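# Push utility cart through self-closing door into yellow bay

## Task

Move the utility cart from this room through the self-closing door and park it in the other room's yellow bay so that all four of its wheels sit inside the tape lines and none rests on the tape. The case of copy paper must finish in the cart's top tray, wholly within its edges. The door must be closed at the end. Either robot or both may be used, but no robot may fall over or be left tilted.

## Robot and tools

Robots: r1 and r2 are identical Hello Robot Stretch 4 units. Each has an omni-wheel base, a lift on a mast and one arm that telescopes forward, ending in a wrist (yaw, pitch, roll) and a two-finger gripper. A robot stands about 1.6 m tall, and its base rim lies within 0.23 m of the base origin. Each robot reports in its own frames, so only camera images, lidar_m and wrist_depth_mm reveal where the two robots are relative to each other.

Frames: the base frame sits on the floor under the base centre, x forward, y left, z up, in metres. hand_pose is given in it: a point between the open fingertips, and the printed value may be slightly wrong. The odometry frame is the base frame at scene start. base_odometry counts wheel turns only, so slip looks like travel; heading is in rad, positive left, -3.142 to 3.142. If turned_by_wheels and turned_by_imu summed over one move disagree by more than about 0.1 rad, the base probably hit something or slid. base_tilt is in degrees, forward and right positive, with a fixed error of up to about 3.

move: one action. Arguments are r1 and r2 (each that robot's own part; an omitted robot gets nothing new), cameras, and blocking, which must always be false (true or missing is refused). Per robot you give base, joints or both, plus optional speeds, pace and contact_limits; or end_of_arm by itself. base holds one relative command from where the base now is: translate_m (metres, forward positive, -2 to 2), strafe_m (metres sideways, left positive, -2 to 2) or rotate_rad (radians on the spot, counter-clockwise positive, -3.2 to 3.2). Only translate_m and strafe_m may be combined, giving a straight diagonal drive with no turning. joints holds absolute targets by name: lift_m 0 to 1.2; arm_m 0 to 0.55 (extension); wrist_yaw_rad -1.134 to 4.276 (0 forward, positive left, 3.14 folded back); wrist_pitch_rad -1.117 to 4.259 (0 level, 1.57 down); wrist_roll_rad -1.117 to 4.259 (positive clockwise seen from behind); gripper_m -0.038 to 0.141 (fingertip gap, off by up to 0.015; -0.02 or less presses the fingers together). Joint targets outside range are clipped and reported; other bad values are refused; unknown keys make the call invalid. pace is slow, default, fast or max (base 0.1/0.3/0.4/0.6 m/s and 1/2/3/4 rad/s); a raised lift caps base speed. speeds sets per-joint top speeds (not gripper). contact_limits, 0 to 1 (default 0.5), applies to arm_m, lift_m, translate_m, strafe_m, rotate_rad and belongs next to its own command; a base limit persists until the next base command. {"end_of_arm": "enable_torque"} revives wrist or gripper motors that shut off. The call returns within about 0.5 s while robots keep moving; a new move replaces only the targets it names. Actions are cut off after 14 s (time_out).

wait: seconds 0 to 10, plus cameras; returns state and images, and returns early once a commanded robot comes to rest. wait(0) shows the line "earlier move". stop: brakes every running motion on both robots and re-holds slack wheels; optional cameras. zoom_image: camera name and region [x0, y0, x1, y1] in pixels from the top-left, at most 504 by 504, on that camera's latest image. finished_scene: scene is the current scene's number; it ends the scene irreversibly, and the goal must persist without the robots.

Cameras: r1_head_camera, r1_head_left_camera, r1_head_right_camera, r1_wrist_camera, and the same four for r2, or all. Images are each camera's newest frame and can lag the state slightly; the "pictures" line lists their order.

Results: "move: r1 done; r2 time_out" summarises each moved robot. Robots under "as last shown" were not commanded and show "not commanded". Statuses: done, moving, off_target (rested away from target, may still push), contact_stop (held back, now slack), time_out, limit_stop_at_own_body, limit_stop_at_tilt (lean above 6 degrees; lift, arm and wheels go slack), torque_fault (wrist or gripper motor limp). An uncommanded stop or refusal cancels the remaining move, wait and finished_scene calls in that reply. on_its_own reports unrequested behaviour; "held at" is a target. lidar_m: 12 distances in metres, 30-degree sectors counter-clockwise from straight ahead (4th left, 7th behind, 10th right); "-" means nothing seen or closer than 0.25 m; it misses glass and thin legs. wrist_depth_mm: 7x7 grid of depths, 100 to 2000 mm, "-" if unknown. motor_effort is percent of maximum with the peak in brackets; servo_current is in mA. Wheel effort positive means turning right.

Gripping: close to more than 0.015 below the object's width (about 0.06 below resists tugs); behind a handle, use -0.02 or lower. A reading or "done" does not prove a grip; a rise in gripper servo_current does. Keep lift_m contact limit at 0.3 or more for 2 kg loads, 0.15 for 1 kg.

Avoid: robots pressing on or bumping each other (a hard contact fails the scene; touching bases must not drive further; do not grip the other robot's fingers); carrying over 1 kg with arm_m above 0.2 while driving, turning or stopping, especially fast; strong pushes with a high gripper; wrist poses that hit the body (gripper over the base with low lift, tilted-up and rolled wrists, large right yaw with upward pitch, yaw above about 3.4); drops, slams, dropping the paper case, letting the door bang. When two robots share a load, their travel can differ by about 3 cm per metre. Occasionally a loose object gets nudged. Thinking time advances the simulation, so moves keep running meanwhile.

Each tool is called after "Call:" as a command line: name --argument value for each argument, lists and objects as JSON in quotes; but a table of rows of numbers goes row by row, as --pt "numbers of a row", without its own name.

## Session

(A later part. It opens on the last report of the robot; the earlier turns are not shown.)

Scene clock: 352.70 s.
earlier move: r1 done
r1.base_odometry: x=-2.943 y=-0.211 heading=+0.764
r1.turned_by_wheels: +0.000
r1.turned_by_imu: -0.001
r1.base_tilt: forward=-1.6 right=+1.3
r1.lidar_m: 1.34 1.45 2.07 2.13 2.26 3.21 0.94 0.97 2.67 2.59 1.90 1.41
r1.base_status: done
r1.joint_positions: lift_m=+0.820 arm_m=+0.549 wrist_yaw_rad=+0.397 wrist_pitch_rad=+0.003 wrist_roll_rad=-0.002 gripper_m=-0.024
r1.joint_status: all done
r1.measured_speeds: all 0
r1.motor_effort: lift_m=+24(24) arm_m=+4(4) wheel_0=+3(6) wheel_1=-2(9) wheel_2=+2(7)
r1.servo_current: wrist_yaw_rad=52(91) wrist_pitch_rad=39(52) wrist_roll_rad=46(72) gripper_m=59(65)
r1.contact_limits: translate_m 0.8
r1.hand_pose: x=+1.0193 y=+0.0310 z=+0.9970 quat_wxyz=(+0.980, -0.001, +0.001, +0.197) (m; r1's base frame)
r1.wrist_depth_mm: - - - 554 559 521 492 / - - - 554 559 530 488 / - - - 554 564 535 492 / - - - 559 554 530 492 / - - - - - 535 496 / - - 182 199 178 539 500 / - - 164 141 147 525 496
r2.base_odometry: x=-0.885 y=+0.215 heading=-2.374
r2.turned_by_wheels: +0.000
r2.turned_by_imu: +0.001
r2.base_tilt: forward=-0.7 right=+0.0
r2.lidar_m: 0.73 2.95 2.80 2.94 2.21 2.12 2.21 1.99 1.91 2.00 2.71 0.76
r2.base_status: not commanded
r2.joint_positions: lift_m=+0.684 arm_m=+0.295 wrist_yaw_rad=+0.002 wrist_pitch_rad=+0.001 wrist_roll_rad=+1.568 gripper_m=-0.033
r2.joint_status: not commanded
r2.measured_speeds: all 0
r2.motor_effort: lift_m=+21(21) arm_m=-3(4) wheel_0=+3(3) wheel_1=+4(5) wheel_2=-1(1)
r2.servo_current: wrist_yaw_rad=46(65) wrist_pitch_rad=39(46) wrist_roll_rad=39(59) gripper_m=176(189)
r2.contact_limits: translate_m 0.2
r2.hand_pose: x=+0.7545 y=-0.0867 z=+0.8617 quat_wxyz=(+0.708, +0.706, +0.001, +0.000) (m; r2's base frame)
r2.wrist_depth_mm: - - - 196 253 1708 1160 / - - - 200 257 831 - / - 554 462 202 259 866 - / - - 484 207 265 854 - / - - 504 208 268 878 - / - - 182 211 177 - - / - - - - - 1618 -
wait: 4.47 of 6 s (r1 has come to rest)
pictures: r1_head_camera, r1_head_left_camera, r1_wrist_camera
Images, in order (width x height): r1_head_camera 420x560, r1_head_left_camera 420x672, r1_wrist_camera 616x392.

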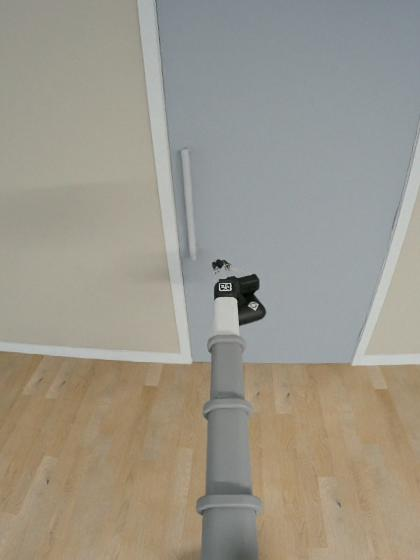

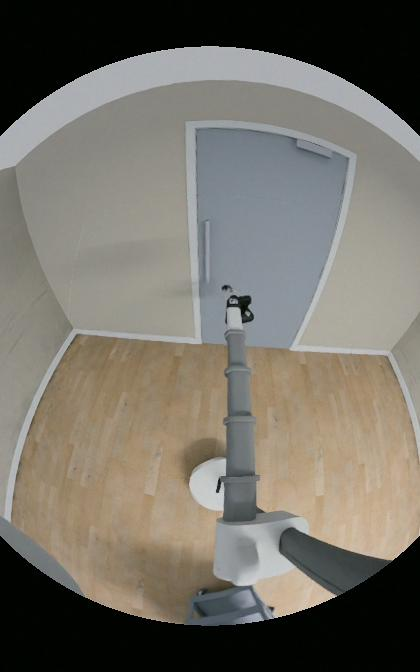

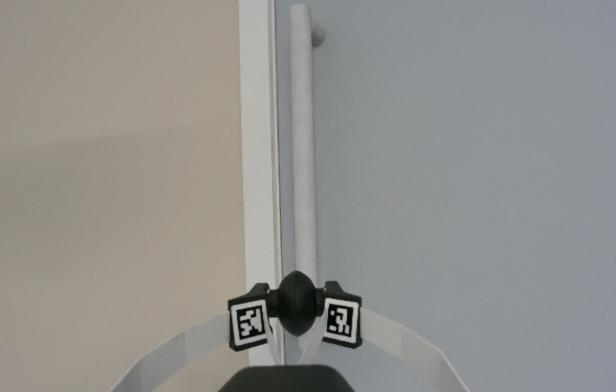

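Call:
move --blocking false --r1 '{"base":{"translate_m":0.22,"strafe_m":0.236},"joints":{"wrist_yaw_rad":0,"gripper_m":0.12},"contact_limits":{"translate_m":0.3}}' --cameras '[]'

Call:
wait --seconds 3 --cameras '[]'

Call:
move --blocking false --r1 '{"base":{"translate_m":0.15},"contact_limits":{"translate_m":0.2},"pace":"slow"}' --cameras '[]'

Call:
wait --seconds 4 --cameras '["r1_wrist_camera"]'

Call:
move --blocking false --r1 '{"joints":{"gripper_m":-0.025}}' --cameras '[]'

Call:
wait --seconds 3 --cameras '["r1_wrist_camera"]'

Scene clock: 365.13 s.
move: r1 moving
r1.base_odometry: x=-2.943 y=-0.179 heading=+0.763
r1.turned_by_wheels: +0.000
r1.turned_by_imu: +0.000
r1.base_tilt: forward=-1.6 right=+1.3
r1.lidar_m: 1.31 1.45 2.04 2.10 2.24 3.16 0.98 0.97 2.69 2.63 1.84 1.39
r1.base_status: translate_m moving; strafe_m moving
r1.joint_positions: lift_m=+0.820 arm_m=+0.549 wrist_yaw_rad=+0.008 wrist_pitch_rad=+0.003 wrist_roll_rad=-0.002 gripper_m=+0.001
r1.joint_status: wrist_yaw_rad moving; gripper_m moving
r1.measured_speeds: translate_m=+0.086 strafe_m=+0.090 rotate_rad=+0.002 lift_m=+0.000 arm_m=+0.000 wrist_yaw_rad=-0.284 wrist_pitch_rad=+0.000 wrist_roll_rad=+0.000
r1.motor_effort: lift_m=+24(24) arm_m=+4(4) wheel_0=-6(6) wheel_1=+10(10) wheel_2=-8(8)
r1.servo_current: wrist_yaw_rad=46(111) wrist_pitch_rad=46(46) wrist_roll_rad=52(65) gripper_m=78(78)
r1.contact_limits: translate_m 0.3
r1.hand_pose: x=+1.0086 y=-0.0851 z=+0.9970 quat_wxyz=(+1.000, -0.001, +0.001, +0.004) (m; r1's base frame)
r1.wrist_depth_mm: - 521 - - - - - / - 521 - - - - - / - - - - - - - / - 521 - - - - - / - 535 - - - - - / - 530 185 202 174 - - / - 139 157 132 135 - -
r2: as last shown
r2.turned_by_imu: +0.000
r2.base_tilt: forward=-0.6 right=+0.1
r2.lidar_m: 0.74 2.96 2.80 2.96 2.21 2.12 2.22 2.00 1.90 2.00 2.70 0.75
r2.motor_effort: lift_m=+21(21) arm_m=-3(4) wheel_0=+2(3) wheel_1=+4(4) wheel_2=-1(1)
r2.servo_current: wrist_yaw_rad=52(59) wrist_pitch_rad=46(46) wrist_roll_rad=52(72) gripper_m=169(182)
r2.contact_limits: translate_m 0.2
r2.wrist_depth_mm: - - - 196 253 1661 1182 / - - - 200 257 842 - / - 554 462 204 262 854 - / - - 477 206 265 878 - / - - 508 209 270 866 - / - - 181 211 177 - - / - - - - - 1661 -
pictures: none
No camera images: "cameras" was empty.

Scene clock: 367.17 s.
earlier move: r1 done
r1.base_odometry: x=-2.947 y=+0.112 heading=+0.763
r1.turned_by_wheels: +0.000
r1.turned_by_imu: +0.001
r1.base_tilt: forward=-1.6 right=+1.3
r1.lidar_m: 1.09 1.25 1.79 1.88 1.99 2.84 1.24 1.23 2.92 2.84 1.61 1.20
r1.base_status: done
r1.joint_positions: lift_m=+0.820 arm_m=+0.549 wrist_yaw_rad=+0.002 wrist_pitch_rad=+0.003 wrist_roll_rad=-0.002 gripper_m=+0.120
r1.joint_status: all done
r1.measured_speeds: all 0
r1.motor_effort: lift_m=+23(24) arm_m=+4(4) wheel_0=-3(8) wheel_1=+0(10) wheel_2=+0(9)
r1.servo_current: wrist_yaw_rad=52(111) wrist_pitch_rad=46(52) wrist_roll_rad=46(65) gripper_m=39(98)
r1.contact_limits: translate_m 0.3
r1.hand_pose: x=+1.0081 y=-0.0867 z=+0.9970 quat_wxyz=(+1.000, -0.001, +0.001, +0.001) (m; r1's base frame)
r1.wrist_depth_mm: 421 415 410 402 402 394 394 / 424 418 410 407 399 394 392 / 421 418 413 404 399 397 392 / 424 421 410 407 404 399 394 / 430 421 415 407 404 399 394 / 427 421 415 407 213 397 399 / 427 421 415 144 404 402 397
r2.base_odometry: x=-0.885 y=+0.215 heading=-2.374
r2.turned_by_wheels: +0.000
r2.turned_by_imu: +0.000
r2.base_tilt: forward=-0.7 right=+0.1
r2.lidar_m: 0.73 2.95 2.81 2.96 2.20 2.09 2.22 1.98 1.89 2.00 2.71 0.73
r2.base_status: not commanded
r2.joint_positions: lift_m=+0.684 arm_m=+0.295 wrist_yaw_rad=+0.002 wrist_pitch_rad=+0.001 wrist_roll_rad=+1.568 gripper_m=-0.033
r2.joint_status: not commanded
r2.measured_speeds: all 0
r2.motor_effort: lift_m=+21(21) arm_m=-3(4) wheel_0=+2(3) wheel_1=+4(5) wheel_2=-1(1)
r2.servo_current: wrist_yaw_rad=46(65) wrist_pitch_rad=39(46) wrist_roll_rad=52(72) gripper_m=176(182)
r2.contact_limits: translate_m 0.2
r2.hand_pose: x=+0.7545 y=-0.0867 z=+0.8617 quat_wxyz=(+0.708, +0.706, +0.001, +0.000) (m; r2's base frame)
r2.wrist_depth_mm: - - - 196 253 1708 1160 / - - - 200 256 842 - / - - 459 203 260 842 - / - - 477 206 264 854 - / - - 504 209 270 878 - / - - 181 211 177 - - / - - - - - 1618 -
wait: 2.03 of 3 s (r1 has come to rest)
pictures: none
No camera images: "cameras" was empty.

Scene clock: 367.67 s.
move: r1 moving
r1.base_odometry: x=-2.938 y=+0.121 heading=+0.764
r1.turned_by_wheels: +0.000
r1.turned_by_imu: +0.001
r1.base_tilt: forward=-1.6 right=+1.3
r1.lidar_m: 1.10 1.24 1.77 1.89 2.01 2.89 1.26 1.22 2.91 2.86 1.59 1.19
r1.base_status: translate_m moving
r1.joint_positions: lift_m=+0.820 arm_m=+0.549 wrist_yaw_rad=+0.002 wrist_pitch_rad=+0.003 wrist_roll_rad=-0.002 gripper_m=+0.120
r1.joint_status: not commanded
r1.measured_speeds: translate_m=+0.049 strafe_m=+0.000 rotate_rad=+0.004 lift_m=+0.000 arm_m=+0.000 wrist_yaw_rad=+0.000 wrist_pitch_rad=+0.000 wrist_roll_rad=+0.000
r1.motor_effort: lift_m=+23(23) arm_m=+4(4) wheel_0=+5(5) wheel_1=+1(5) wheel_2=-7(7)
r1.servo_current: wrist_yaw_rad=52(65) wrist_pitch_rad=46(52) wrist_roll_rad=33(59) gripper_m=46(52)
r1.contact_limits: translate_m 0.2
r1.hand_pose: x=+1.0081 y=-0.0867 z=+0.9970 quat_wxyz=(+1.000, -0.001, +0.001, +0.001) (m; r1's base frame)
r1.wrist_depth_mm: 410 402 399 394 387 384 377 / 413 404 399 394 389 384 379 / 413 407 402 397 392 384 382 / 413 407 399 394 392 384 384 / 415 407 404 397 392 389 387 / 415 410 404 330 392 387 384 / 418 407 - 144 394 392 384
r2: as last shown
r2.lidar_m: 0.74 2.94 2.81 2.96 2.20 2.12 2.19 1.99 1.90 1.99 2.72 0.76
r2.motor_effort: lift_m=+21(21) arm_m=-3(4) wheel_0=+2(3) wheel_1=+4(4) wheel_2=-1(1)
r2.servo_current: wrist_yaw_rad=59(59) wrist_pitch_rad=33(46) wrist_roll_rad=52(52) gripper_m=182(182)
r2.contact_limits: translate_m 0.2
r2.wrist_depth_mm: - - - 197 253 1661 1160 / - - - 200 256 842 - / - - 459 203 260 842 - / - - 480 206 265 866 - / - - 500 208 268 878 - / - - 182 210 177 - - / - - - - - 1618 -
pictures: none
No camera images: "cameras" was empty.

Scene clock: 369.97 s.
earlier move: r1 done
r1.base_odometry: x=-2.839 y=+0.216 heading=+0.764
r1.turned_by_wheels: +0.000
r1.turned_by_imu: +0.000
r1.base_tilt: forward=-1.6 right=+1.3
r1.lidar_m: 0.95 1.07 1.55 1.87 1.99 2.84 1.37 1.35 2.93 2.84 1.39 1.05
r1.base_status: done
r1.joint_positions: lift_m=+0.820 arm_m=+0.549 wrist_yaw_rad=+0.002 wrist_pitch_rad=+0.003 wrist_roll_rad=-0.002 gripper_m=+0.120
r1.joint_status: not commanded
r1.measured_speeds: all 0
r1.motor_effort: lift_m=+23(24) arm_m=+4(4) wheel_0=+5(8) wheel_1=+4(8) wheel_2=-3(7)
r1.servo_current: wrist_yaw_rad=52(65) wrist_pitch_rad=39(52) wrist_roll_rad=65(65) gripper_m=39(52)
r1.contact_limits: translate_m 0.2
r1.hand_pose: x=+1.0081 y=-0.0867 z=+0.9970 quat_wxyz=(+1.000, -0.001, +0.001, +0.001) (m; r1's base frame)
r1.wrist_depth_mm: 267 - 262 180 254 252 249 / 270 - 262 181 255 253 248 / 270 - 263 182 256 252 250 / 271 - 265 182 258 253 250 / 272 - 264 182 257 254 252 / 272 211 263 181 257 254 252 / 274 163 266 148 258 256 253
r2.base_odometry: x=-0.885 y=+0.215 heading=-2.374
r2.turned_by_wheels: +0.000
r2.turned_by_imu: +0.000
r2.base_tilt: forward=-0.6 right=+0.0
r2.lidar_m: 0.72 2.94 2.80 2.93 2.19 2.09 2.19 2.00 1.90 2.00 2.70 0.75
r2.base_status: not commanded
r2.joint_positions: lift_m=+0.684 arm_m=+0.295 wrist_yaw_rad=+0.002 wrist_pitch_rad=+0.001 wrist_roll_rad=+1.568 gripper_m=-0.033
r2.joint_status: not commanded
r2.measured_speeds: all 0
r2.motor_effort: lift_m=+21(21) arm_m=-3(4) wheel_0=+2(3) wheel_1=+4(5) wheel_2=-1(1)
r2.servo_current: wrist_yaw_rad=52(59) wrist_pitch_rad=33(46) wrist_roll_rad=52(65) gripper_m=176(182)
r2.contact_limits: translate_m 0.2
r2.hand_pose: x=+0.7545 y=-0.0867 z=+0.8617 quat_wxyz=(+0.708, +0.706, +0.001, +0.000) (m; r2's base frame)
r2.wrist_depth_mm: - - - 197 253 1708 1160 / - - - 200 256 842 - / - - 462 203 260 854 - / - - 480 206 265 878 - / - - 504 208 268 866 - / - - 181 211 177 - - / - - - - - 1618 -
wait: 2.30 of 4 s (r1 has come to rest)
pictures: r1_wrist_camera
Images, in order (width x height): r1_wrist_camera 616x392.

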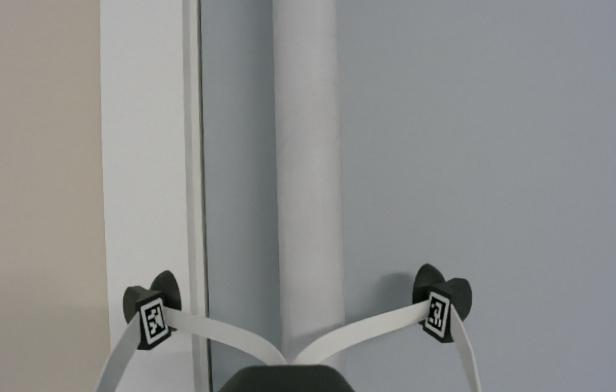

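Scene clock: 370.47 s.
move: r1 moving
r1.base_odometry: x=-2.839 y=+0.216 heading=+0.764
r1.turned_by_wheels: +0.000
r1.turned_by_imu: +0.000
r1.base_tilt: forward=-1.6 right=+1.3
r1.lidar_m: 0.95 1.09 1.56 1.88 1.99 2.84 1.37 1.36 2.92 2.85 1.41 1.02
r1.base_status: not commanded
r1.joint_positions: lift_m=+0.820 arm_m=+0.549 wrist_yaw_rad=+0.002 wrist_pitch_rad=+0.003 wrist_roll_rad=-0.002 gripper_m=+0.106
r1.joint_status: gripper_m moving
r1.measured_speeds: all 0
r1.motor_effort: lift_m=+23(24) arm_m=+4(4) wheel_0=+4(5) wheel_1=+4(4) wheel_2=-3(3)
r1.servo_current: wrist_yaw_rad=65(65) wrist_pitch_rad=46(52) wrist_roll_rad=52(52) gripper_m=98(98)
r1.contact_limits: translate_m 0.2
r1.hand_pose: x=+1.0081 y=-0.0867 z=+0.9970 quat_wxyz=(+1.000, -0.001, +0.001, +0.001) (m; r1's base frame)
r1.wrist_depth_mm: 268 - 262 180 254 251 248 / 270 - 263 181 255 253 249 / 270 - 263 182 255 253 250 / 270 - 263 183 257 252 251 / 272 - 265 183 257 254 253 / 273 213 264 181 211 255 253 / 274 189 265 141 257 254 253
r2: as last shown
r2.base_tilt: forward=-0.7 right=+0.1
r2.lidar_m: 0.73 2.99 2.79 2.95 2.22 2.09 2.19 2.00 1.89 1.97 2.67 0.76
r2.servo_current: wrist_yaw_rad=46(52) wrist_pitch_rad=33(46) wrist_roll_rad=52(59) gripper_m=182(182)
r2.contact_limits: translate_m 0.2
r2.wrist_depth_mm: - - - 196 253 1708 1160 / - - - 200 257 854 - / - - 466 203 262 842 - / - - 480 206 266 854 - / - - 508 208 268 891 - / - - 181 211 177 - - / - - - - - 1618 -
pictures: none
No camera images: "cameras" was empty.

Scene clock: 372.17 s.
earlier move: r1 done
r1.base_odometry: x=-2.839 y=+0.216 heading=+0.763
r1.turned_by_wheels: -0.001
r1.turned_by_imu: -0.002
r1.base_tilt: forward=-1.5 right=+1.3
r1.lidar_m: 0.96 1.08 1.52 1.87 2.00 2.85 1.37 1.37 2.91 2.83 1.41 1.05
r1.base_status: not commanded
r1.joint_positions: lift_m=+0.820 arm_m=+0.549 wrist_yaw_rad=+0.002 wrist_pitch_rad=+0.003 wrist_roll_rad=-0.002 gripper_m=-0.024
r1.joint_status: all done
r1.measured_speeds: all 0
r1.motor_effort: lift_m=+23(24) arm_m=-4(4) wheel_0=-6(7) wheel_1=-2(4) wheel_2=-1(3)
r1.servo_current: wrist_yaw_rad=59(72) wrist_pitch_rad=46(52) wrist_roll_rad=46(65) gripper_m=98(208)
r1.contact_limits: translate_m 0.2
r1.hand_pose: x=+1.0082 y=-0.0867 z=+0.9970 quat_wxyz=(+1.000, -0.001, +0.001, +0.001) (m; r1's base frame)
r1.wrist_depth_mm: 265 - 260 177 254 250 247 / 266 - 260 179 253 251 247 / 267 - 260 180 254 251 249 / 268 - 262 180 257 253 250 / 268 - 263 180 256 253 251 / 270 - 187 181 182 253 252 / 271 140 265 179 257 252 252
r2.base_odometry: x=-0.885 y=+0.215 heading=-2.374
r2.turned_by_wheels: +0.000
r2.turned_by_imu: +0.000
r2.base_tilt: forward=-0.7 right=+0.1
r2.lidar_m: 0.73 2.97 2.80 2.95 2.20 2.11 2.19 1.99 1.91 2.00 2.72 0.77
r2.base_status: not commanded
r2.joint_positions: lift_m=+0.684 arm_m=+0.295 wrist_yaw_rad=+0.002 wrist_pitch_rad=+0.001 wrist_roll_rad=+1.568 gripper_m=-0.033
r2.joint_status: not commanded
r2.measured_speeds: all 0
r2.motor_effort: lift_m=+21(21) arm_m=-3(4) wheel_0=+3(3) wheel_1=+4(5) wheel_2=-1(1)
r2.servo_current: wrist_yaw_rad=52(59) wrist_pitch_rad=33(46) wrist_roll_rad=46(59) gripper_m=176(189)
r2.contact_limits: translate_m 0.2
r2.hand_pose: x=+0.7545 y=-0.0867 z=+0.8617 quat_wxyz=(+0.708, +0.706, +0.001, +0.000) (m; r2's base frame)
r2.wrist_depth_mm: - - - 197 253 1708 1160 / - - - 200 256 854 - / - - 462 203 262 854 - / - - 480 206 265 866 - / - - 504 208 268 878 - / - - 182 211 176 - - / - - - - - 1576 -
wait: 1.70 of 3 s (r1 has come to rest)
pictures: r1_wrist_camera
Images, in order (width x height): r1_wrist_camera 616x392.

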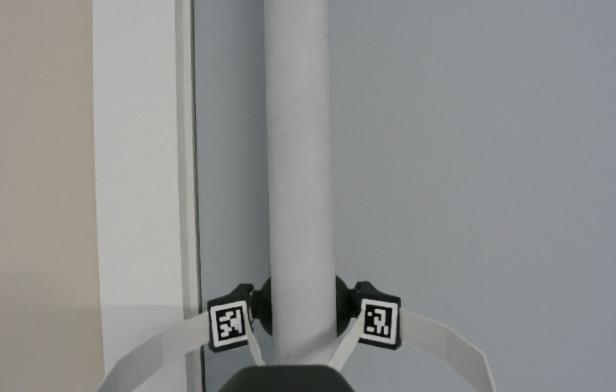

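Call:
move --blocking false --r1 '{"base":{"translate_m":-0.314,"strafe_m":-0.209},"joints":{"wrist_yaw_rad":0.4},"speeds":{"wrist_yaw_rad":0.105},"contact_limits":{"translate_m":0.8},"pace":"slow"}' --cameras '[]'

Call:
wait --seconds 6 --cameras '["r1_wrist_camera","r1_head_left_camera"]'

Scene clock: 377.57 s.
move: r1 moving
r1.base_odometry: x=-2.842 y=+0.202 heading=+0.762
r1.turned_by_wheels: +0.000
r1.turned_by_imu: -0.009
r1.base_tilt: forward=-1.5 right=+1.3
r1.lidar_m: 0.97 1.06 1.54 1.88 2.01 2.84 1.35 1.33 2.93 2.85 1.43 1.05
r1.base_status: translate_m moving; strafe_m moving
r1.joint_positions: lift_m=+0.820 arm_m=+0.549 wrist_yaw_rad=+0.045 wrist_pitch_rad=+0.003 wrist_roll_rad=-0.002 gripper_m=-0.024
r1.joint_status: wrist_yaw_rad moving
r1.measured_speeds: translate_m=-0.046 strafe_m=-0.031 rotate_rad=-0.003 lift_m=+0.000 arm_m=+0.000 wrist_yaw_rad=+0.104 wrist_pitch_rad=+0.000 wrist_roll_rad=+0.000
r1.motor_effort: lift_m=+23(23) arm_m=-4(4) wheel_0=-2(8) wheel_1=-11(12) wheel_2=+9(11)
r1.servo_current: wrist_yaw_rad=72(72) wrist_pitch_rad=39(46) wrist_roll_rad=46(59) gripper_m=98(98)
r1.contact_limits: translate_m 0.8
r1.hand_pose: x=+1.0116 y=-0.0745 z=+0.9970 quat_wxyz=(+1.000, -0.001, +0.001, +0.022) (m; r1's base frame)
r1.wrist_depth_mm: 276 - 266 183 257 251 248 / 278 - 268 182 257 253 249 / 278 - 267 184 258 253 249 / 279 - 270 187 259 252 250 / 281 - 270 187 260 255 252 / 282 278 187 186 182 254 251 / 282 152 271 184 259 150 252
r2: as last shown
r2.base_tilt: forward=-0.6 right=+0.1
r2.lidar_m: 0.73 2.97 2.79 2.93 2.19 2.11 2.20 2.01 1.90 1.99 2.69 0.73
r2.motor_effort: lift_m=+21(21) arm_m=-4(4) wheel_0=+2(3) wheel_1=+4(4) wheel_2=+0(1)
r2.servo_current: wrist_yaw_rad=52(65) wrist_pitch_rad=39(39) wrist_roll_rad=46(59) gripper_m=182(182)
r2.contact_limits: translate_m 0.2
r2.wrist_depth_mm: - - - 196 254 1708 1160 / - - - 199 257 854 - / - - 462 204 260 854 - / - - 477 206 265 866 - / - - 504 208 270 878 - / - - 181 211 177 - - / - - - - - 1576 -
pictures: none
No camera images: "cameras" was empty.

Scene clock: 382.03 s.
earlier move: r1 done
r1.base_odometry: x=-2.921 y=-0.152 heading=+0.763
r1.turned_by_wheels: +0.001
r1.turned_by_imu: -0.001
r1.base_tilt: forward=-1.5 right=+1.3
r1.lidar_m: 1.27 1.39 1.99 2.07 2.19 3.12 0.99 1.01 2.72 2.64 1.84 1.36
r1.base_status: done
r1.joint_positions: lift_m=+0.820 arm_m=+0.549 wrist_yaw_rad=+0.397 wrist_pitch_rad=+0.003 wrist_roll_rad=-0.002 gripper_m=-0.024
r1.joint_status: all done
r1.measured_speeds: all 0
r1.motor_effort: lift_m=+23(24) arm_m=+4(4) wheel_0=+5(8) wheel_1=-2(12) wheel_2=+1(11)
r1.servo_current: wrist_yaw_rad=52(98) wrist_pitch_rad=33(52) wrist_roll_rad=46(72) gripper_m=52(98)
r1.contact_limits: translate_m 0.8
r1.hand_pose: x=+1.0193 y=+0.0310 z=+0.9970 quat_wxyz=(+0.980, -0.001, +0.001, +0.197) (m; r1's base frame)
r1.wrist_depth_mm: - - - 544 517 480 445 / - - - 549 530 480 445 / - - - 554 530 480 452 / - - - 554 530 484 452 / - - - 559 530 488 452 / - - 180 198 512 488 452 / - - 158 156 163 480 452
r2.base_odometry: x=-0.885 y=+0.215 heading=-2.374
r2.turned_by_wheels: +0.000
r2.turned_by_imu: +0.001
r2.base_tilt: forward=-0.6 right=+0.1
r2.lidar_m: 0.74 2.95 2.80 2.94 2.20 2.12 2.21 1.98 1.89 2.00 2.70 0.74
r2.base_status: not commanded
r2.joint_positions: lift_m=+0.684 arm_m=+0.295 wrist_yaw_rad=+0.002 wrist_pitch_rad=+0.001 wrist_roll_rad=+1.568 gripper_m=-0.033
r2.joint_status: not commanded
r2.measured_speeds: all 0
r2.motor_effort: lift_m=+21(21) arm_m=-3(4) wheel_0=+2(3) wheel_1=+4(5) wheel_2=-1(1)
r2.servo_current: wrist_yaw_rad=39(65) wrist_pitch_rad=33(46) wrist_roll_rad=46(59) gripper_m=182(182)
r2.contact_limits: translate_m 0.2
r2.hand_pose: x=+0.7545 y=-0.0867 z=+0.8617 quat_wxyz=(+0.708, +0.706, +0.001, +0.000) (m; r2's base frame)
r2.wrist_depth_mm: - - - 197 253 1708 1182 / - - - 200 256 842 - / - - 462 202 260 842 - / - - 484 206 264 866 - / - - 508 208 268 878 - / - - 181 211 177 - - / - - - - - 1576 -
wait: 4.47 of 6 s (r1 has come to rest)
pictures: r1_head_left_camera, r1_wrist_camera
Images, in order (width x height): r1_head_left_camera 420x672, r1_wrist_camera 616x392.

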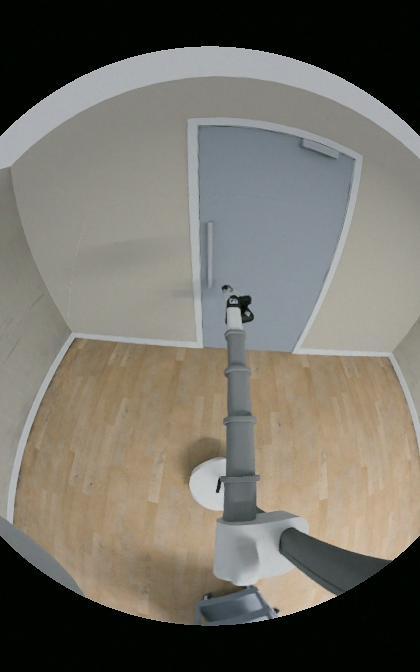

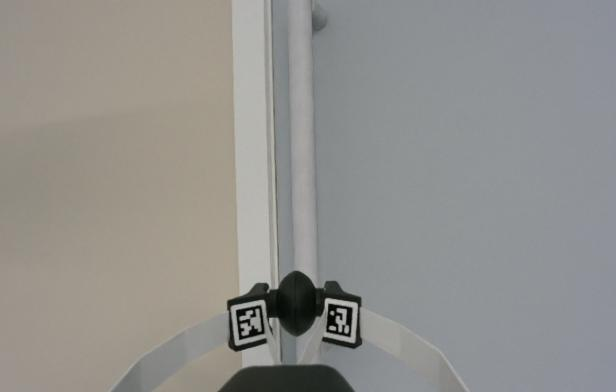

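Call:
move --blocking false --r1 '{"base":{"translate_m":0.22,"strafe_m":0.209},"joints":{"wrist_yaw_rad":0,"gripper_m":0.12},"contact_limits":{"translate_m":0.3}}' --cameras '[]'

Call:
wait --seconds 3 --cameras '[]'

Call:
move --blocking false --r1 '{"base":{"translate_m":0.132},"contact_limits":{"translate_m":0.2},"pace":"slow"}' --cameras '[]'

Call:
wait --seconds 4 --cameras '["r1_wrist_camera"]'

Call:
move --blocking false --r1 '{"joints":{"gripper_m":-0.038}}' --cameras '[]'

Call:
wait --seconds 3 --cameras '["r1_wrist_camera"]'

Scene clock: 394.50 s.
move: r1 moving
r1.base_odometry: x=-2.920 y=-0.120 heading=+0.763
r1.turned_by_wheels: +0.000
r1.turned_by_imu: +0.000
r1.base_tilt: forward=-1.6 right=+1.3
r1.lidar_m: 1.24 1.38 1.94 2.08 2.17 3.08 1.02 1.03 2.74 2.67 1.78 1.33
r1.base_status: translate_m moving; strafe_m moving
r1.joint_positions: lift_m=+0.820 arm_m=+0.549 wrist_yaw_rad=+0.008 wrist_pitch_rad=+0.003 wrist_roll_rad=-0.002 gripper_m=+0.001
r1.joint_status: wrist_yaw_rad moving; gripper_m moving
r1.measured_speeds: translate_m=+0.093 strafe_m=+0.087 rotate_rad=+0.004 lift_m=+0.000 arm_m=+0.000 wrist_yaw_rad=-0.281 wrist_pitch_rad=+0.000 wrist_roll_rad=+0.000
r1.motor_effort: lift_m=+23(23) arm_m=+4(4) wheel_0=-6(8) wheel_1=+10(10) wheel_2=-8(8)
r1.servo_current: wrist_yaw_rad=46(124) wrist_pitch_rad=46(52) wrist_roll_rad=39(65) gripper_m=72(72)
r1.contact_limits: translate_m 0.3
r1.hand_pose: x=+1.0086 y=-0.0851 z=+0.9970 quat_wxyz=(+1.000, -0.001, +0.001, +0.004) (m; r1's base frame)
r1.wrist_depth_mm: - 535 544 535 535 530 535 / - 549 544 539 535 535 530 / - 544 544 539 539 539 535 / - 549 549 549 535 539 539 / - 488 544 544 544 544 539 / - 488 213 202 544 539 539 / - 466 187 164 155 544 539
r2: as last shown
r2.turned_by_imu: +0.000
r2.base_tilt: forward=-0.7 right=+0.1
r2.lidar_m: 0.74 2.94 2.80 2.97 2.20 2.10 2.19 2.02 1.90 2.01 2.72 0.75
r2.servo_current: wrist_yaw_rad=46(52) wrist_pitch_rad=46(46) wrist_roll_rad=52(59) gripper_m=176(182)
r2.contact_limits: translate_m 0.2
r2.wrist_depth_mm: - - - 198 253 1708 1160 / - - - 200 256 842 - / - - 459 203 260 854 - / - - 480 206 265 866 - / - - 504 208 268 904 - / - - 181 211 177 - - / - - - - - 1618 -
pictures: none
No camera images: "cameras" was empty.

Scene clock: 396.43 s.
earlier move: r1 done
r1.base_odometry: x=-2.907 y=+0.151 heading=+0.763
r1.turned_by_wheels: +0.000
r1.turned_by_imu: +0.001
r1.base_tilt: forward=-1.6 right=+1.3
r1.lidar_m: 1.03 1.18 1.69 1.88 2.00 2.79 1.29 1.27 2.92 2.84 1.54 1.18
r1.base_status: done
r1.joint_positions: lift_m=+0.820 arm_m=+0.549 wrist_yaw_rad=+0.002 wrist_pitch_rad=+0.003 wrist_roll_rad=-0.002 gripper_m=+0.120
r1.joint_status: all done
r1.measured_speeds: all 0
r1.motor_effort: lift_m=+23(23) arm_m=+4(4) wheel_0=-4(8) wheel_1=-1(10) wheel_2=-1(9)
r1.servo_current: wrist_yaw_rad=59(124) wrist_pitch_rad=46(52) wrist_roll_rad=52(78) gripper_m=46(98)
r1.contact_limits: translate_m 0.3
r1.hand_pose: x=+1.0081 y=-0.0867 z=+0.9970 quat_wxyz=(+1.000, -0.001, +0.001, +0.001) (m; r1's base frame)
r1.wrist_depth_mm: 359 359 353 270 345 340 340 / 362 355 355 347 345 345 340 / 362 359 353 282 347 343 340 / 364 362 353 278 349 345 340 / 364 362 355 281 347 347 342 / 366 359 355 283 351 345 342 / 366 364 357 143 351 347 343
r2.base_odometry: x=-0.885 y=+0.215 heading=-2.374
r2.turned_by_wheels: +0.000
r2.turned_by_imu: +0.000
r2.base_tilt: forward=-0.6 right=+0.1
r2.lidar_m: 0.72 2.94 2.79 2.96 2.24 2.11 2.18 2.00 1.91 2.00 2.69 0.76
r2.base_status: not commanded
r2.joint_positions: lift_m=+0.684 arm_m=+0.295 wrist_yaw_rad=+0.002 wrist_pitch_rad=+0.001 wrist_roll_rad=+1.568 gripper_m=-0.033
r2.joint_status: not commanded
r2.measured_speeds: all 0
r2.motor_effort: lift_m=+21(21) arm_m=-3(4) wheel_0=+2(3) wheel_1=+4(5) wheel_2=-1(1)
r2.servo_current: wrist_yaw_rad=59(59) wrist_pitch_rad=39(46) wrist_roll_rad=59(59) gripper_m=189(189)
r2.contact_limits: translate_m 0.2
r2.hand_pose: x=+0.7545 y=-0.0867 z=+0.8617 quat_wxyz=(+0.708, +0.706, +0.001, +0.000) (m; r2's base frame)
r2.wrist_depth_mm: - - - 196 253 1661 1160 / - - - 200 257 854 - / - - 462 203 260 842 - / - - 484 206 265 866 - / - - 508 208 268 878 - / - - 181 210 177 - - / - - - - - 1618 -
wait: 1.93 of 3 s (r1 has come to rest)
pictures: none
No camera images: "cameras" was empty.

Scene clock: 396.93 s.
move: r1 moving
r1.base_odometry: x=-2.898 y=+0.159 heading=+0.763
r1.turned_by_wheels: +0.000
r1.turned_by_imu: +0.000
r1.base_tilt: forward=-1.6 right=+1.2
r1.lidar_m: 1.00 1.16 1.66 1.87 2.00 2.80 1.31 1.28 2.94 2.85 1.52 1.14
r1.base_status: translate_m moving
r1.joint_positions: lift_m=+0.820 arm_m=+0.549 wrist_yaw_rad=+0.002 wrist_pitch_rad=+0.003 wrist_roll_rad=-0.002 gripper_m=+0.120
r1.joint_status: not commanded
r1.measured_speeds: translate_m=+0.048 strafe_m=+0.000 rotate_rad=-0.001 lift_m=+0.000 arm_m=+0.000 wrist_yaw_rad=+0.000 wrist_pitch_rad=+0.000 wrist_roll_rad=+0.000
r1.motor_effort: lift_m=+23(23) arm_m=+4(4) wheel_0=+4(6) wheel_1=+2(6) wheel_2=-5(7)
r1.servo_current: wrist_yaw_rad=33(59) wrist_pitch_rad=39(46) wrist_roll_rad=39(59) gripper_m=39(46)
r1.contact_limits: translate_m 0.2
r1.hand_pose: x=+1.0081 y=-0.0867 z=+0.9970 quat_wxyz=(+1.000, -0.001, +0.001, +0.001) (m; r1's base frame)
r1.wrist_depth_mm: 349 345 342 334 336 332 327 / 351 349 343 273 334 332 329 / 353 349 343 270 338 332 329 / 353 351 343 268 340 334 329 / 355 351 345 267 338 336 330 / 355 349 345 270 213 334 332 / 357 351 347 144 340 336 336
r2: as last shown
r2.base_tilt: forward=-0.7 right=+0.1
r2.lidar_m: 0.73 2.96 2.81 2.95 2.20 2.11 2.20 1.99 1.89 1.98 2.70 0.75
r2.motor_effort: lift_m=+21(21) arm_m=-4(4) wheel_0=+3(3) wheel_1=+4(4) wheel_2=-1(1)
r2.servo_current: wrist_yaw_rad=52(59) wrist_pitch_rad=39(46) wrist_roll_rad=59(59) gripper_m=182(189)
r2.contact_limits: translate_m 0.2
r2.wrist_depth_mm: - - - 196 252 1708 1160 / - - - 200 256 842 - / - - 462 202 260 854 - / - - 480 206 265 866 - / - - 504 208 268 866 - / - - 181 211 177 - - / - - - - - 1576 -
pictures: none
No camera images: "cameras" was empty.

Scene clock: 399.40 s.
earlier move: r1 contact_stop
r1.base_odometry: x=-2.835 y=+0.221 heading=+0.686
r1.turned_by_wheels: -0.077
r1.turned_by_imu: -0.058
r1.base_tilt: forward=-1.6 right=+1.3
r1.lidar_m: 0.94 1.06 1.45 1.87 1.93 2.67 1.41 1.37 3.01 2.86 1.48 1.08
r1.base_status: translate_m contact_stop (by the wheels' count: +0.100 of +0.132)
r1.joint_positions: lift_m=+0.820 arm_m=+0.549 wrist_yaw_rad=+0.000 wrist_pitch_rad=+0.003 wrist_roll_rad=-0.002 gripper_m=+0.120
r1.joint_status: not commanded
r1.measured_speeds: all 0
r1.on_its_own: the wheels are slack since a contact_stop
r1.motor_effort: lift_m=+23(23) arm_m=+4(10) wheel_0=+0(11) wheel_1=+0(13) wheel_2=+0(19)
r1.servo_current: wrist_yaw_rad=59(72) wrist_pitch_rad=46(46) wrist_roll_rad=26(72) gripper_m=39(46)
r1.contact_limits: translate_m 0.2
r1.hand_pose: x=+1.0079 y=-0.0874 z=+0.9970 quat_wxyz=(+1.000, -0.001, +0.001, +0.000) (m; r1's base frame)
r1.wrist_depth_mm: - 258 181 259 259 260 258 / - 259 187 260 259 260 259 / - 258 182 260 259 260 262 / - 260 181 262 260 262 263 / - 262 185 263 262 263 264 / - 190 185 262 263 263 263 / - 263 182 147 263 263 264
r2.base_odometry: x=-0.885 y=+0.215 heading=-2.374
r2.turned_by_wheels: +0.000
r2.turned_by_imu: +0.000
r2.base_tilt: forward=-0.6 right=+0.0
r2.lidar_m: 0.74 2.96 2.79 2.96 2.21 2.11 2.20 1.99 1.89 1.98 2.70 0.73
r2.base_status: not commanded
r2.joint_positions: lift_m=+0.684 arm_m=+0.295 wrist_yaw_rad=+0.002 wrist_pitch_rad=+0.001 wrist_roll_rad=+1.568 gripper_m=-0.033
r2.joint_status: not commanded
r2.measured_speeds: all 0
r2.motor_effort: lift_m=+21(21) arm_m=-3(4) wheel_0=+3(3) wheel_1=+4(5) wheel_2=-1(1)
r2.servo_current: wrist_yaw_rad=39(65) wrist_pitch_rad=52(52) wrist_roll_rad=46(59) gripper_m=182(189)
r2.contact_limits: translate_m 0.2
r2.hand_pose: x=+0.7545 y=-0.0867 z=+0.8617 quat_wxyz=(+0.708, +0.706, +0.001, +0.000) (m; r2's base frame)
r2.wrist_depth_mm: - - - 196 253 1661 1160 / - - - 199 257 854 - / - - 462 203 260 854 - / - - 484 206 264 866 - / - - 500 208 268 891 - / - - 181 211 177 - - / - - - - - 1576 -
wait: 2.47 of 4 s (r1 has come to rest)
pictures: r1_wrist_camera
Images, in order (width x height): r1_wrist_camera 616x392.

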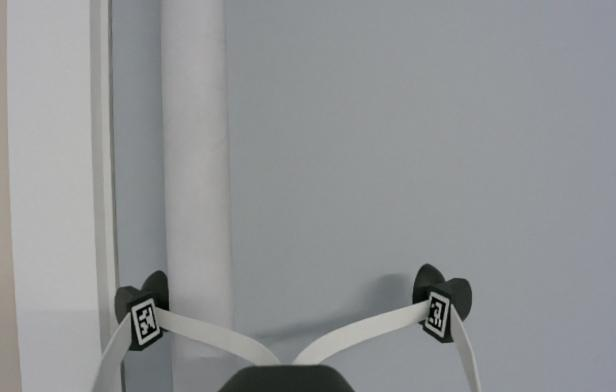

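not run: a stop that you did not command came earlier in this reply.

not run: a stop that you did not command came earlier in this reply.

Call:
move --blocking false --r1 '{"base":{"translate_m":-0.08},"joints":{"gripper_m":0.05}}' --cameras '[]'

Call:
wait --seconds 1.5 --cameras '[]'

Call:
move --blocking false --r1 '{"base":{"rotate_rad":0.06}}' --cameras '[]'

Call:
wait --seconds 1.5 --cameras '["r1_wrist_camera"]'

Scene clock: 405.50 s.
move: r1 moving
r1.base_odometry: x=-2.860 y=+0.201 heading=+0.686
r1.turned_by_wheels: +0.000
r1.turned_by_imu: +0.000
r1.base_tilt: forward=-1.6 right=+1.3
r1.lidar_m: 0.98 1.08 1.50 1.86 1.96 2.62 1.39 1.34 3.00 2.86 1.52 1.08
r1.base_status: translate_m moving
r1.joint_positions: lift_m=+0.820 arm_m=+0.549 wrist_yaw_rad=+0.000 wrist_pitch_rad=+0.003 wrist_roll_rad=-0.002 gripper_m=+0.106
r1.joint_status: gripper_m moving
r1.measured_speeds: translate_m=-0.121 strafe_m=+0.000 rotate_rad=+0.001 lift_m=+0.000 arm_m=+0.000 wrist_yaw_rad=+0.000 wrist_pitch_rad=+0.000 wrist_roll_rad=+0.000
r1.motor_effort: lift_m=+23(23) arm_m=+4(4) wheel_0=-5(5) wheel_1=-5(5) wheel_2=+8(10)
r1.servo_current: wrist_yaw_rad=65(65) wrist_pitch_rad=39(52) wrist_roll_rad=46(59) gripper_m=98(98)
r1.hand_pose: x=+1.0079 y=-0.0874 z=+0.9970 quat_wxyz=(+1.000, -0.001, +0.001, +0.000) (m; r1's base frame)
r1.wrist_depth_mm: - 287 218 286 286 286 287 / 283 287 211 289 287 287 287 / 286 286 211 286 287 290 289 / 286 287 213 289 287 287 290 / 287 289 208 290 289 290 290 / 289 196 208 289 199 291 293 / 289 181 211 138 291 291 293
r2: as last shown
r2.base_tilt: forward=-0.6 right=+0.1
r2.lidar_m: 0.75 2.94 2.80 2.95 2.21 2.11 2.19 1.98 1.89 1.99 2.71 0.75
r2.motor_effort: lift_m=+21(21) arm_m=-4(4) wheel_0=+2(3) wheel_1=+4(4) wheel_2=-1(1)
r2.servo_current: wrist_yaw_rad=46(52) wrist_pitch_rad=39(46) wrist_roll_rad=59(59) gripper_m=176(182)
r2.contact_limits: translate_m 0.2
r2.wrist_depth_mm: - - - 196 254 1661 1182 / - - - 200 257 842 - / - - 462 203 262 842 - / - - 480 206 265 866 - / - - 504 208 268 878 - / - - 181 211 176 - - / - - - - - 1618 -
pictures: none
No camera images: "cameras" was empty.

Scene clock: 406.60 s.
earlier move: r1 done
r1.base_odometry: x=-2.897 y=+0.170 heading=+0.686
r1.turned_by_wheels: +0.000
r1.turned_by_imu: +0.000
r1.base_tilt: forward=-1.6 right=+1.3
r1.lidar_m: 1.02 1.14 1.53 1.86 1.95 2.67 1.33 1.28 2.99 2.85 1.60 1.14
r1.base_status: done
r1.joint_positions: lift_m=+0.820 arm_m=+0.549 wrist_yaw_rad=+0.000 wrist_pitch_rad=+0.003 wrist_roll_rad=-0.002 gripper_m=+0.050
r1.joint_status: all done
r1.measured_speeds: all 0
r1.motor_effort: lift_m=+23(23) arm_m=+4(4) wheel_0=-2(6) wheel_1=-1(7) wheel_2=+0(10)
r1.servo_current: wrist_yaw_rad=52(65) wrist_pitch_rad=39(52) wrist_roll_rad=46(78) gripper_m=52(111)
r1.hand_pose: x=+1.0079 y=-0.0874 z=+0.9970 quat_wxyz=(+1.000, -0.001, +0.001, +0.000) (m; r1's base frame)
r1.wrist_depth_mm: 332 336 262 340 342 343 345 / 332 334 336 342 340 343 343 / 334 338 264 342 342 343 345 / 336 340 273 342 343 347 347 / 336 340 273 342 343 345 349 / 338 342 195 343 192 349 349 / 340 148 264 143 345 349 349
r2.base_odometry: x=-0.885 y=+0.215 heading=-2.374
r2.turned_by_wheels: +0.000
r2.turned_by_imu: +0.000
r2.base_tilt: forward=-0.7 right=+0.0
r2.lidar_m: 0.72 2.96 2.79 2.93 2.22 2.11 2.22 2.00 1.88 1.98 2.73 0.74
r2.base_status: not commanded
r2.joint_positions: lift_m=+0.684 arm_m=+0.295 wrist_yaw_rad=+0.002 wrist_pitch_rad=+0.001 wrist_roll_rad=+1.568 gripper_m=-0.033
r2.joint_status: not commanded
r2.measured_speeds: all 0
r2.motor_effort: lift_m=+21(21) arm_m=-3(4) wheel_0=+3(3) wheel_1=+4(5) wheel_2=-1(1)
r2.servo_current: wrist_yaw_rad=39(59) wrist_pitch_rad=46(46) wrist_roll_rad=46(59) gripper_m=176(182)
r2.contact_limits: translate_m 0.2
r2.hand_pose: x=+0.7545 y=-0.0867 z=+0.8617 quat_wxyz=(+0.708, +0.706, +0.001, +0.000) (m; r2's base frame)
r2.wrist_depth_mm: - - - 196 253 1661 1182 / - - - 200 256 854 - / - - 459 202 262 854 - / - - 480 206 265 866 - / - - 504 208 268 878 - / - - 181 211 177 - - / - - - - - 1576 -
wait: 1.10 of 1.5 s (r1 has come to rest)
pictures: none
No camera images: "cameras" was empty.

Scene clock: 407.10 s.
move: r1 moving
r1.base_odometry: x=-2.897 y=+0.170 heading=+0.746
r1.turned_by_wheels: +0.060
r1.turned_by_imu: +0.060
r1.base_tilt: forward=-1.5 right=+1.3
r1.lidar_m: 1.01 1.17 1.68 1.88 1.98 2.80 1.32 1.29 2.91 2.86 1.48 1.13
r1.base_status: rotate_rad moving
r1.joint_positions: lift_m=+0.820 arm_m=+0.549 wrist_yaw_rad=+0.000 wrist_pitch_rad=+0.003 wrist_roll_rad=-0.002 gripper_m=+0.050
r1.joint_status: not commanded
r1.measured_speeds: all 0
r1.motor_effort: lift_m=+23(23) arm_m=+1(4) wheel_0=-1(9) wheel_1=-2(6) wheel_2=+0(6)
r1.servo_current: wrist_yaw_rad=52(65) wrist_pitch_rad=39(52) wrist_roll_rad=52(65) gripper_m=46(46)
r1.hand_pose: x=+1.0080 y=-0.0874 z=+0.9970 quat_wxyz=(+1.000, -0.001, +0.001, +0.000) (m; r1's base frame)
r1.wrist_depth_mm: 343 340 336 264 329 327 325 / 345 342 340 263 332 327 324 / 347 342 336 260 332 329 324 / 345 343 340 262 332 330 325 / 345 345 340 263 334 330 329 / 347 343 194 258 193 330 327 / 349 343 342 143 336 330 329
r2: as last shown
r2.base_tilt: forward=-0.6 right=+0.1
r2.lidar_m: 0.73 2.96 2.80 2.98 2.20 2.11 2.21 1.97 1.92 1.98 2.74 0.76
r2.motor_effort: lift_m=+21(21) arm_m=-3(4) wheel_0=+3(3) wheel_1=+4(4) wheel_2=-1(1)
r2.servo_current: wrist_yaw_rad=39(52) wrist_pitch_rad=39(46) wrist_roll_rad=46(59) gripper_m=176(182)
r2.contact_limits: translate_m 0.2
r2.wrist_depth_mm: - - - 197 253 1708 1160 / - - - 200 255 842 - / - - 459 203 260 854 - / - - 480 206 265 866 - / - - 508 209 268 891 - / - - 181 211 177 - - / - - - - - 1661 -
pictures: none
No camera images: "cameras" was empty.

Scene clock: 407.23 s.
earlier move: r1 done
r1.base_odometry: x=-2.897 y=+0.170 heading=+0.746
r1.turned_by_wheels: +0.000
r1.turned_by_imu: +0.000
r1.base_tilt: forward=-1.6 right=+1.3
r1.lidar_m: 1.03 1.15 1.63 1.86 1.99 2.84 1.31 1.30 2.93 2.85 1.48 1.13
r1.base_status: done
r1.joint_positions: lift_m=+0.820 arm_m=+0.549 wrist_yaw_rad=+0.000 wrist_pitch_rad=+0.003 wrist_roll_rad=-0.002 gripper_m=+0.050
r1.joint_status: not commanded
r1.measured_speeds: all 0
r1.motor_effort: lift_m=+23(23) arm_m=+0(4) wheel_0=-2(9) wheel_1=-1(6) wheel_2=+0(6)
r1.servo_current: wrist_yaw_rad=46(65) wrist_pitch_rad=46(52) wrist_roll_rad=52(65) gripper_m=39(46)
r1.hand_pose: x=+1.0080 y=-0.0874 z=+0.9970 quat_wxyz=(+1.000, -0.001, +0.001, +0.000) (m; r1's base frame)
r1.wrist_depth_mm: 343 342 336 264 329 327 324 / 343 343 338 263 330 327 325 / 347 343 338 262 332 329 325 / 343 343 338 263 334 329 325 / 349 343 340 264 332 330 325 / 347 345 194 259 193 330 329 / 349 343 342 143 336 332 330
r2.base_odometry: x=-0.885 y=+0.215 heading=-2.374
r2.turned_by_wheels: +0.000
r2.turned_by_imu: +0.000
r2.base_tilt: forward=-0.7 right=+0.1
r2.lidar_m: 0.74 2.96 2.78 2.96 2.22 2.11 2.21 2.01 1.90 1.99 2.72 0.74
r2.base_status: not commanded
r2.joint_positions: lift_m=+0.684 arm_m=+0.295 wrist_yaw_rad=+0.002 wrist_pitch_rad=+0.001 wrist_roll_rad=+1.568 gripper_m=-0.033
r2.joint_status: not commanded
r2.measured_speeds: all 0
r2.motor_effort: lift_m=+21(21) arm_m=-3(4) wheel_0=+2(3) wheel_1=+4(4) wheel_2=-1(1)
r2.servo_current: wrist_yaw_rad=46(52) wrist_pitch_rad=33(46) wrist_roll_rad=46(59) gripper_m=182(182)
r2.contact_limits: translate_m 0.2
r2.hand_pose: x=+0.7545 y=-0.0867 z=+0.8617 quat_wxyz=(+0.708, +0.706, +0.001, +0.000) (m; r2's base frame)
r2.wrist_depth_mm: - - - 196 253 1708 1160 / - - - 200 256 842 - / - - 462 204 262 854 - / - - 477 206 264 866 - / - - 504 208 268 878 - / - - 181 211 177 - - / - - - - - 1618 -
wait: 0.13 of 1.5 s (r1 has come to rest)
pictures: r1_wrist_camera
Images, in order (width x height): r1_wrist_camera 616x392.

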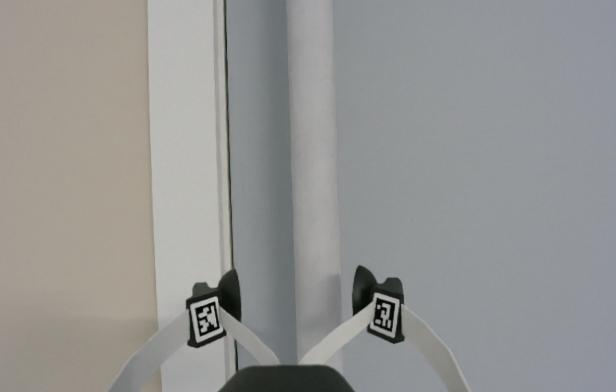

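Call:
move --blocking false --r1 '{"base":{"translate_m":0.115,"strafe_m":-0.012},"contact_limits":{"translate_m":0.2},"pace":"slow"}' --cameras '[]'

Call:
wait --seconds 3 --cameras '["r1_wrist_camera"]'

Call:
move --blocking false --r1 '{"joints":{"gripper_m":-0.038}}' --cameras '[]'

Call:
wait --seconds 3 --cameras '["r1_wrist_camera"]'

Scene clock: 414.43 s.
move: r1 moving
r1.base_odometry: x=-2.887 y=+0.178 heading=+0.746
r1.turned_by_wheels: +0.000
r1.turned_by_imu: +0.000
r1.base_tilt: forward=-1.6 right=+1.3
r1.lidar_m: 1.00 1.14 1.63 1.87 1.95 2.81 1.34 1.31 2.95 2.86 1.47 1.12
r1.base_status: translate_m moving; strafe_m moving
r1.joint_positions: lift_m=+0.820 arm_m=+0.549 wrist_yaw_rad=+0.000 wrist_pitch_rad=+0.003 wrist_roll_rad=-0.002 gripper_m=+0.050
r1.joint_status: not commanded
r1.measured_speeds: translate_m=+0.048 strafe_m=-0.005 rotate_rad=+0.000 lift_m=+0.000 arm_m=+0.000 wrist_yaw_rad=+0.000 wrist_pitch_rad=+0.000 wrist_roll_rad=+0.000
r1.motor_effort: lift_m=+23(23) arm_m=-4(4) wheel_0=+7(7) wheel_1=+3(5) wheel_2=-7(7)
r1.servo_current: wrist_yaw_rad=52(65) wrist_pitch_rad=46(46) wrist_roll_rad=39(59) gripper_m=52(52)
r1.contact_limits: translate_m 0.2
r1.hand_pose: x=+1.0080 y=-0.0874 z=+0.9970 quat_wxyz=(+1.000, -0.001, +0.001, +0.000) (m; r1's base frame)
r1.wrist_depth_mm: 334 330 324 253 320 315 314 / 330 329 325 251 319 317 314 / 334 329 327 249 320 319 314 / 336 330 327 249 322 320 315 / 336 330 327 250 322 320 317 / 336 334 195 247 193 320 319 / 338 332 332 143 324 322 317
r2: as last shown
r2.base_tilt: forward=-0.6 right=+0.1
r2.lidar_m: 0.74 2.97 2.81 2.96 2.22 2.12 2.22 1.99 1.90 1.97 2.72 0.77
r2.motor_effort: lift_m=+21(21) arm_m=-3(4) wheel_0=+3(3) wheel_1=+4(5) wheel_2=-1(1)
r2.servo_current: wrist_yaw_rad=39(59) wrist_pitch_rad=39(46) wrist_roll_rad=33(59) gripper_m=176(182)
r2.contact_limits: translate_m 0.2
r2.wrist_depth_mm: - - - 196 254 1708 1182 / - - - 200 256 854 - / - - 462 203 262 866 - / - - 484 206 265 866 - / - - 500 208 270 878 - / - - 181 211 176 - - / - - - - - 1618 -
pictures: none
No camera images: "cameras" was empty.

Scene clock: 416.37 s.
earlier move: r1 done
r1.base_odometry: x=-2.805 y=+0.239 heading=+0.745
r1.turned_by_wheels: -0.001
r1.turned_by_imu: +0.015
r1.base_tilt: forward=-1.7 right=+1.2
r1.lidar_m: 0.91 1.05 1.51 1.87 1.99 2.86 1.42 1.39 2.91 2.87 1.35 1.03
r1.base_status: done
r1.joint_positions: lift_m=+0.820 arm_m=+0.548 wrist_yaw_rad=-0.010 wrist_pitch_rad=+0.003 wrist_roll_rad=-0.002 gripper_m=+0.050
r1.joint_status: not commanded
r1.measured_speeds: all 0
r1.motor_effort: lift_m=+23(23) arm_m=+8(8) wheel_0=+8(13) wheel_1=+6(10) wheel_2=-18(18)
r1.servo_current: wrist_yaw_rad=59(78) wrist_pitch_rad=39(59) wrist_roll_rad=46(65) gripper_m=39(52)
r1.contact_limits: translate_m 0.2
r1.hand_pose: x=+1.0067 y=-0.0904 z=+0.9970 quat_wxyz=(+1.000, -0.001, +0.001, -0.005) (m; r1's base frame)
r1.wrist_depth_mm: 229 - 230 152 230 230 230 / 230 - 232 150 230 232 230 / 231 - 232 151 231 231 231 / 231 - 233 153 232 232 232 / 232 - 234 153 232 233 232 / 233 - 204 153 190 234 234 / 234 134 234 149 234 234 234
r2.base_odometry: x=-0.885 y=+0.215 heading=-2.374
r2.turned_by_wheels: +0.000
r2.turned_by_imu: +0.000
r2.base_tilt: forward=-0.7 right=+0.0
r2.lidar_m: 0.73 2.96 2.80 2.92 2.23 2.08 2.21 2.01 1.90 2.01 2.73 0.75
r2.base_status: not commanded
r2.joint_positions: lift_m=+0.684 arm_m=+0.295 wrist_yaw_rad=+0.002 wrist_pitch_rad=+0.001 wrist_roll_rad=+1.568 gripper_m=-0.033
r2.joint_status: not commanded
r2.measured_speeds: all 0
r2.motor_effort: lift_m=+21(21) arm_m=-3(4) wheel_0=+2(3) wheel_1=+4(5) wheel_2=-1(1)
r2.servo_current: wrist_yaw_rad=39(59) wrist_pitch_rad=33(46) wrist_roll_rad=52(65) gripper_m=176(182)
r2.contact_limits: translate_m 0.2
r2.hand_pose: x=+0.7545 y=-0.0867 z=+0.8617 quat_wxyz=(+0.708, +0.706, +0.001, +0.000) (m; r2's base frame)
r2.wrist_depth_mm: - - - 198 253 1661 1182 / - - - 200 257 831 - / - - 462 203 260 842 - / - - 480 206 265 878 - / - - 504 208 270 878 - / - - 181 210 177 - - / - - - - - 1618 -
wait: 1.93 of 3 s (r1 has come to rest)
pictures: r1_wrist_camera
Images, in order (width x height): r1_wrist_camera 616x392.

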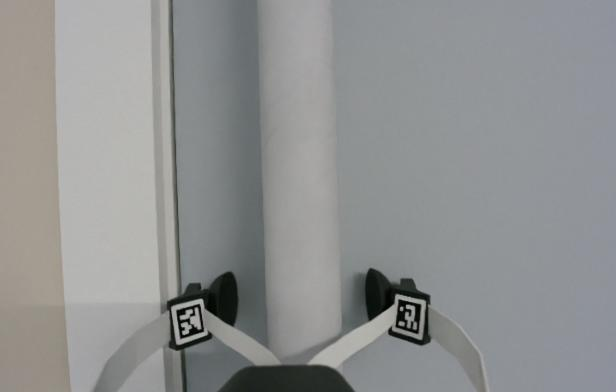

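Scene clock: 416.87 s.
move: r1 moving
r1.base_odometry: x=-2.805 y=+0.239 heading=+0.745
r1.turned_by_wheels: +0.000
r1.turned_by_imu: +0.000
r1.base_tilt: forward=-1.6 right=+1.3
r1.lidar_m: 0.92 1.06 1.54 1.87 1.99 2.85 1.40 1.39 2.93 2.87 1.35 1.03
r1.base_status: not commanded
r1.joint_positions: lift_m=+0.820 arm_m=+0.548 wrist_yaw_rad=-0.010 wrist_pitch_rad=+0.003 wrist_roll_rad=-0.002 gripper_m=+0.031
r1.joint_status: gripper_m moving
r1.measured_speeds: all 0
r1.motor_effort: lift_m=+23(23) arm_m=+8(8) wheel_0=+6(7) wheel_1=+6(6) wheel_2=-18(18)
r1.servo_current: wrist_yaw_rad=65(85) wrist_pitch_rad=52(52) wrist_roll_rad=59(65) gripper_m=137(137)
r1.contact_limits: translate_m 0.2
r1.hand_pose: x=+1.0067 y=-0.0904 z=+0.9970 quat_wxyz=(+1.000, -0.001, +0.001, -0.005) (m; r1's base frame)
r1.wrist_depth_mm: 229 - 230 152 229 229 230 / 229 - 232 150 231 231 230 / 230 - 232 151 230 231 231 / 230 - 232 153 231 232 232 / 233 - 233 152 233 233 233 / 233 - 212 153 190 234 234 / 234 150 234 152 235 234 234
r2: as last shown
r2.base_tilt: forward=-0.6 right=+0.1
r2.lidar_m: 0.74 2.97 2.79 2.94 2.22 2.10 2.20 1.99 1.91 2.00 2.69 0.75
r2.motor_effort: lift_m=+21(21) arm_m=-3(4) wheel_0=+2(3) wheel_1=+4(4) wheel_2=-1(1)
r2.servo_current: wrist_yaw_rad=33(52) wrist_pitch_rad=39(46) wrist_roll_rad=39(52) gripper_m=176(182)
r2.contact_limits: translate_m 0.2
r2.wrist_depth_mm: - - - 196 253 1661 1160 / - - - 200 257 842 - / - - 459 203 260 854 - / - - 480 206 265 866 - / - - 504 209 268 878 - / - - 181 211 177 - - / - - - - - 1618 -
pictures: none
No camera images: "cameras" was empty.

Scene clock: 417.93 s.
earlier move: r1 done
r1.base_odometry: x=-2.804 y=+0.239 heading=+0.744
r1.turned_by_wheels: -0.001
r1.turned_by_imu: -0.001
r1.base_tilt: forward=-1.5 right=+1.3
r1.lidar_m: 0.92 1.06 1.52 1.87 2.00 2.90 1.41 1.41 2.92 2.86 1.33 1.02
r1.base_status: not commanded
r1.joint_positions: lift_m=+0.820 arm_m=+0.549 wrist_yaw_rad=-0.009 wrist_pitch_rad=+0.003 wrist_roll_rad=-0.002 gripper_m=-0.037
r1.joint_status: all done
r1.measured_speeds: all 0
r1.motor_effort: lift_m=+23(23) arm_m=+2(8) wheel_0=-7(7) wheel_1=-2(6) wheel_2=-7(18)
r1.servo_current: wrist_yaw_rad=65(85) wrist_pitch_rad=39(52) wrist_roll_rad=59(65) gripper_m=65(228)
r1.contact_limits: translate_m 0.2
r1.hand_pose: x=+1.0072 y=-0.0900 z=+0.9970 quat_wxyz=(+1.000, -0.001, +0.001, -0.005) (m; r1's base frame)
r1.wrist_depth_mm: 227 - 226 148 225 226 225 / 227 - 228 146 226 227 226 / 227 - 228 147 228 226 227 / 229 - 227 148 227 228 227 / 230 - 230 149 228 228 228 / 230 - 186 149 229 229 229 / 230 136 230 148 229 229 229
r2.base_odometry: x=-0.885 y=+0.215 heading=-2.374
r2.turned_by_wheels: +0.000
r2.turned_by_imu: +0.000
r2.base_tilt: forward=-0.6 right=+0.1
r2.lidar_m: 0.74 2.95 2.79 2.94 2.22 2.09 2.21 2.00 1.90 1.99 2.72 0.77
r2.base_status: not commanded
r2.joint_positions: lift_m=+0.684 arm_m=+0.295 wrist_yaw_rad=+0.002 wrist_pitch_rad=+0.001 wrist_roll_rad=+1.568 gripper_m=-0.033
r2.joint_status: not commanded
r2.measured_speeds: all 0
r2.motor_effort: lift_m=+21(21) arm_m=-3(4) wheel_0=+2(3) wheel_1=+4(5) wheel_2=-1(1)
r2.servo_current: wrist_yaw_rad=39(59) wrist_pitch_rad=39(46) wrist_roll_rad=52(59) gripper_m=176(189)
r2.contact_limits: translate_m 0.2
r2.hand_pose: x=+0.7545 y=-0.0867 z=+0.8617 quat_wxyz=(+0.708, +0.706, +0.001, +0.000) (m; r2's base frame)
r2.wrist_depth_mm: - - - 196 253 1661 1160 / - - - 200 257 831 - / - - 459 203 262 854 - / - - 480 206 265 842 - / - - 504 208 268 891 - / - - 181 210 177 - - / - - - - - 1618 -
wait: 1.07 of 3 s (r1 has come to rest)
pictures: r1_wrist_camera
Images, in order (width x height): r1_wrist_camera 616x392.

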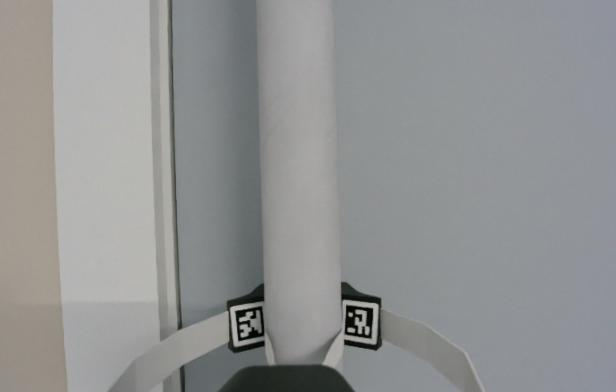

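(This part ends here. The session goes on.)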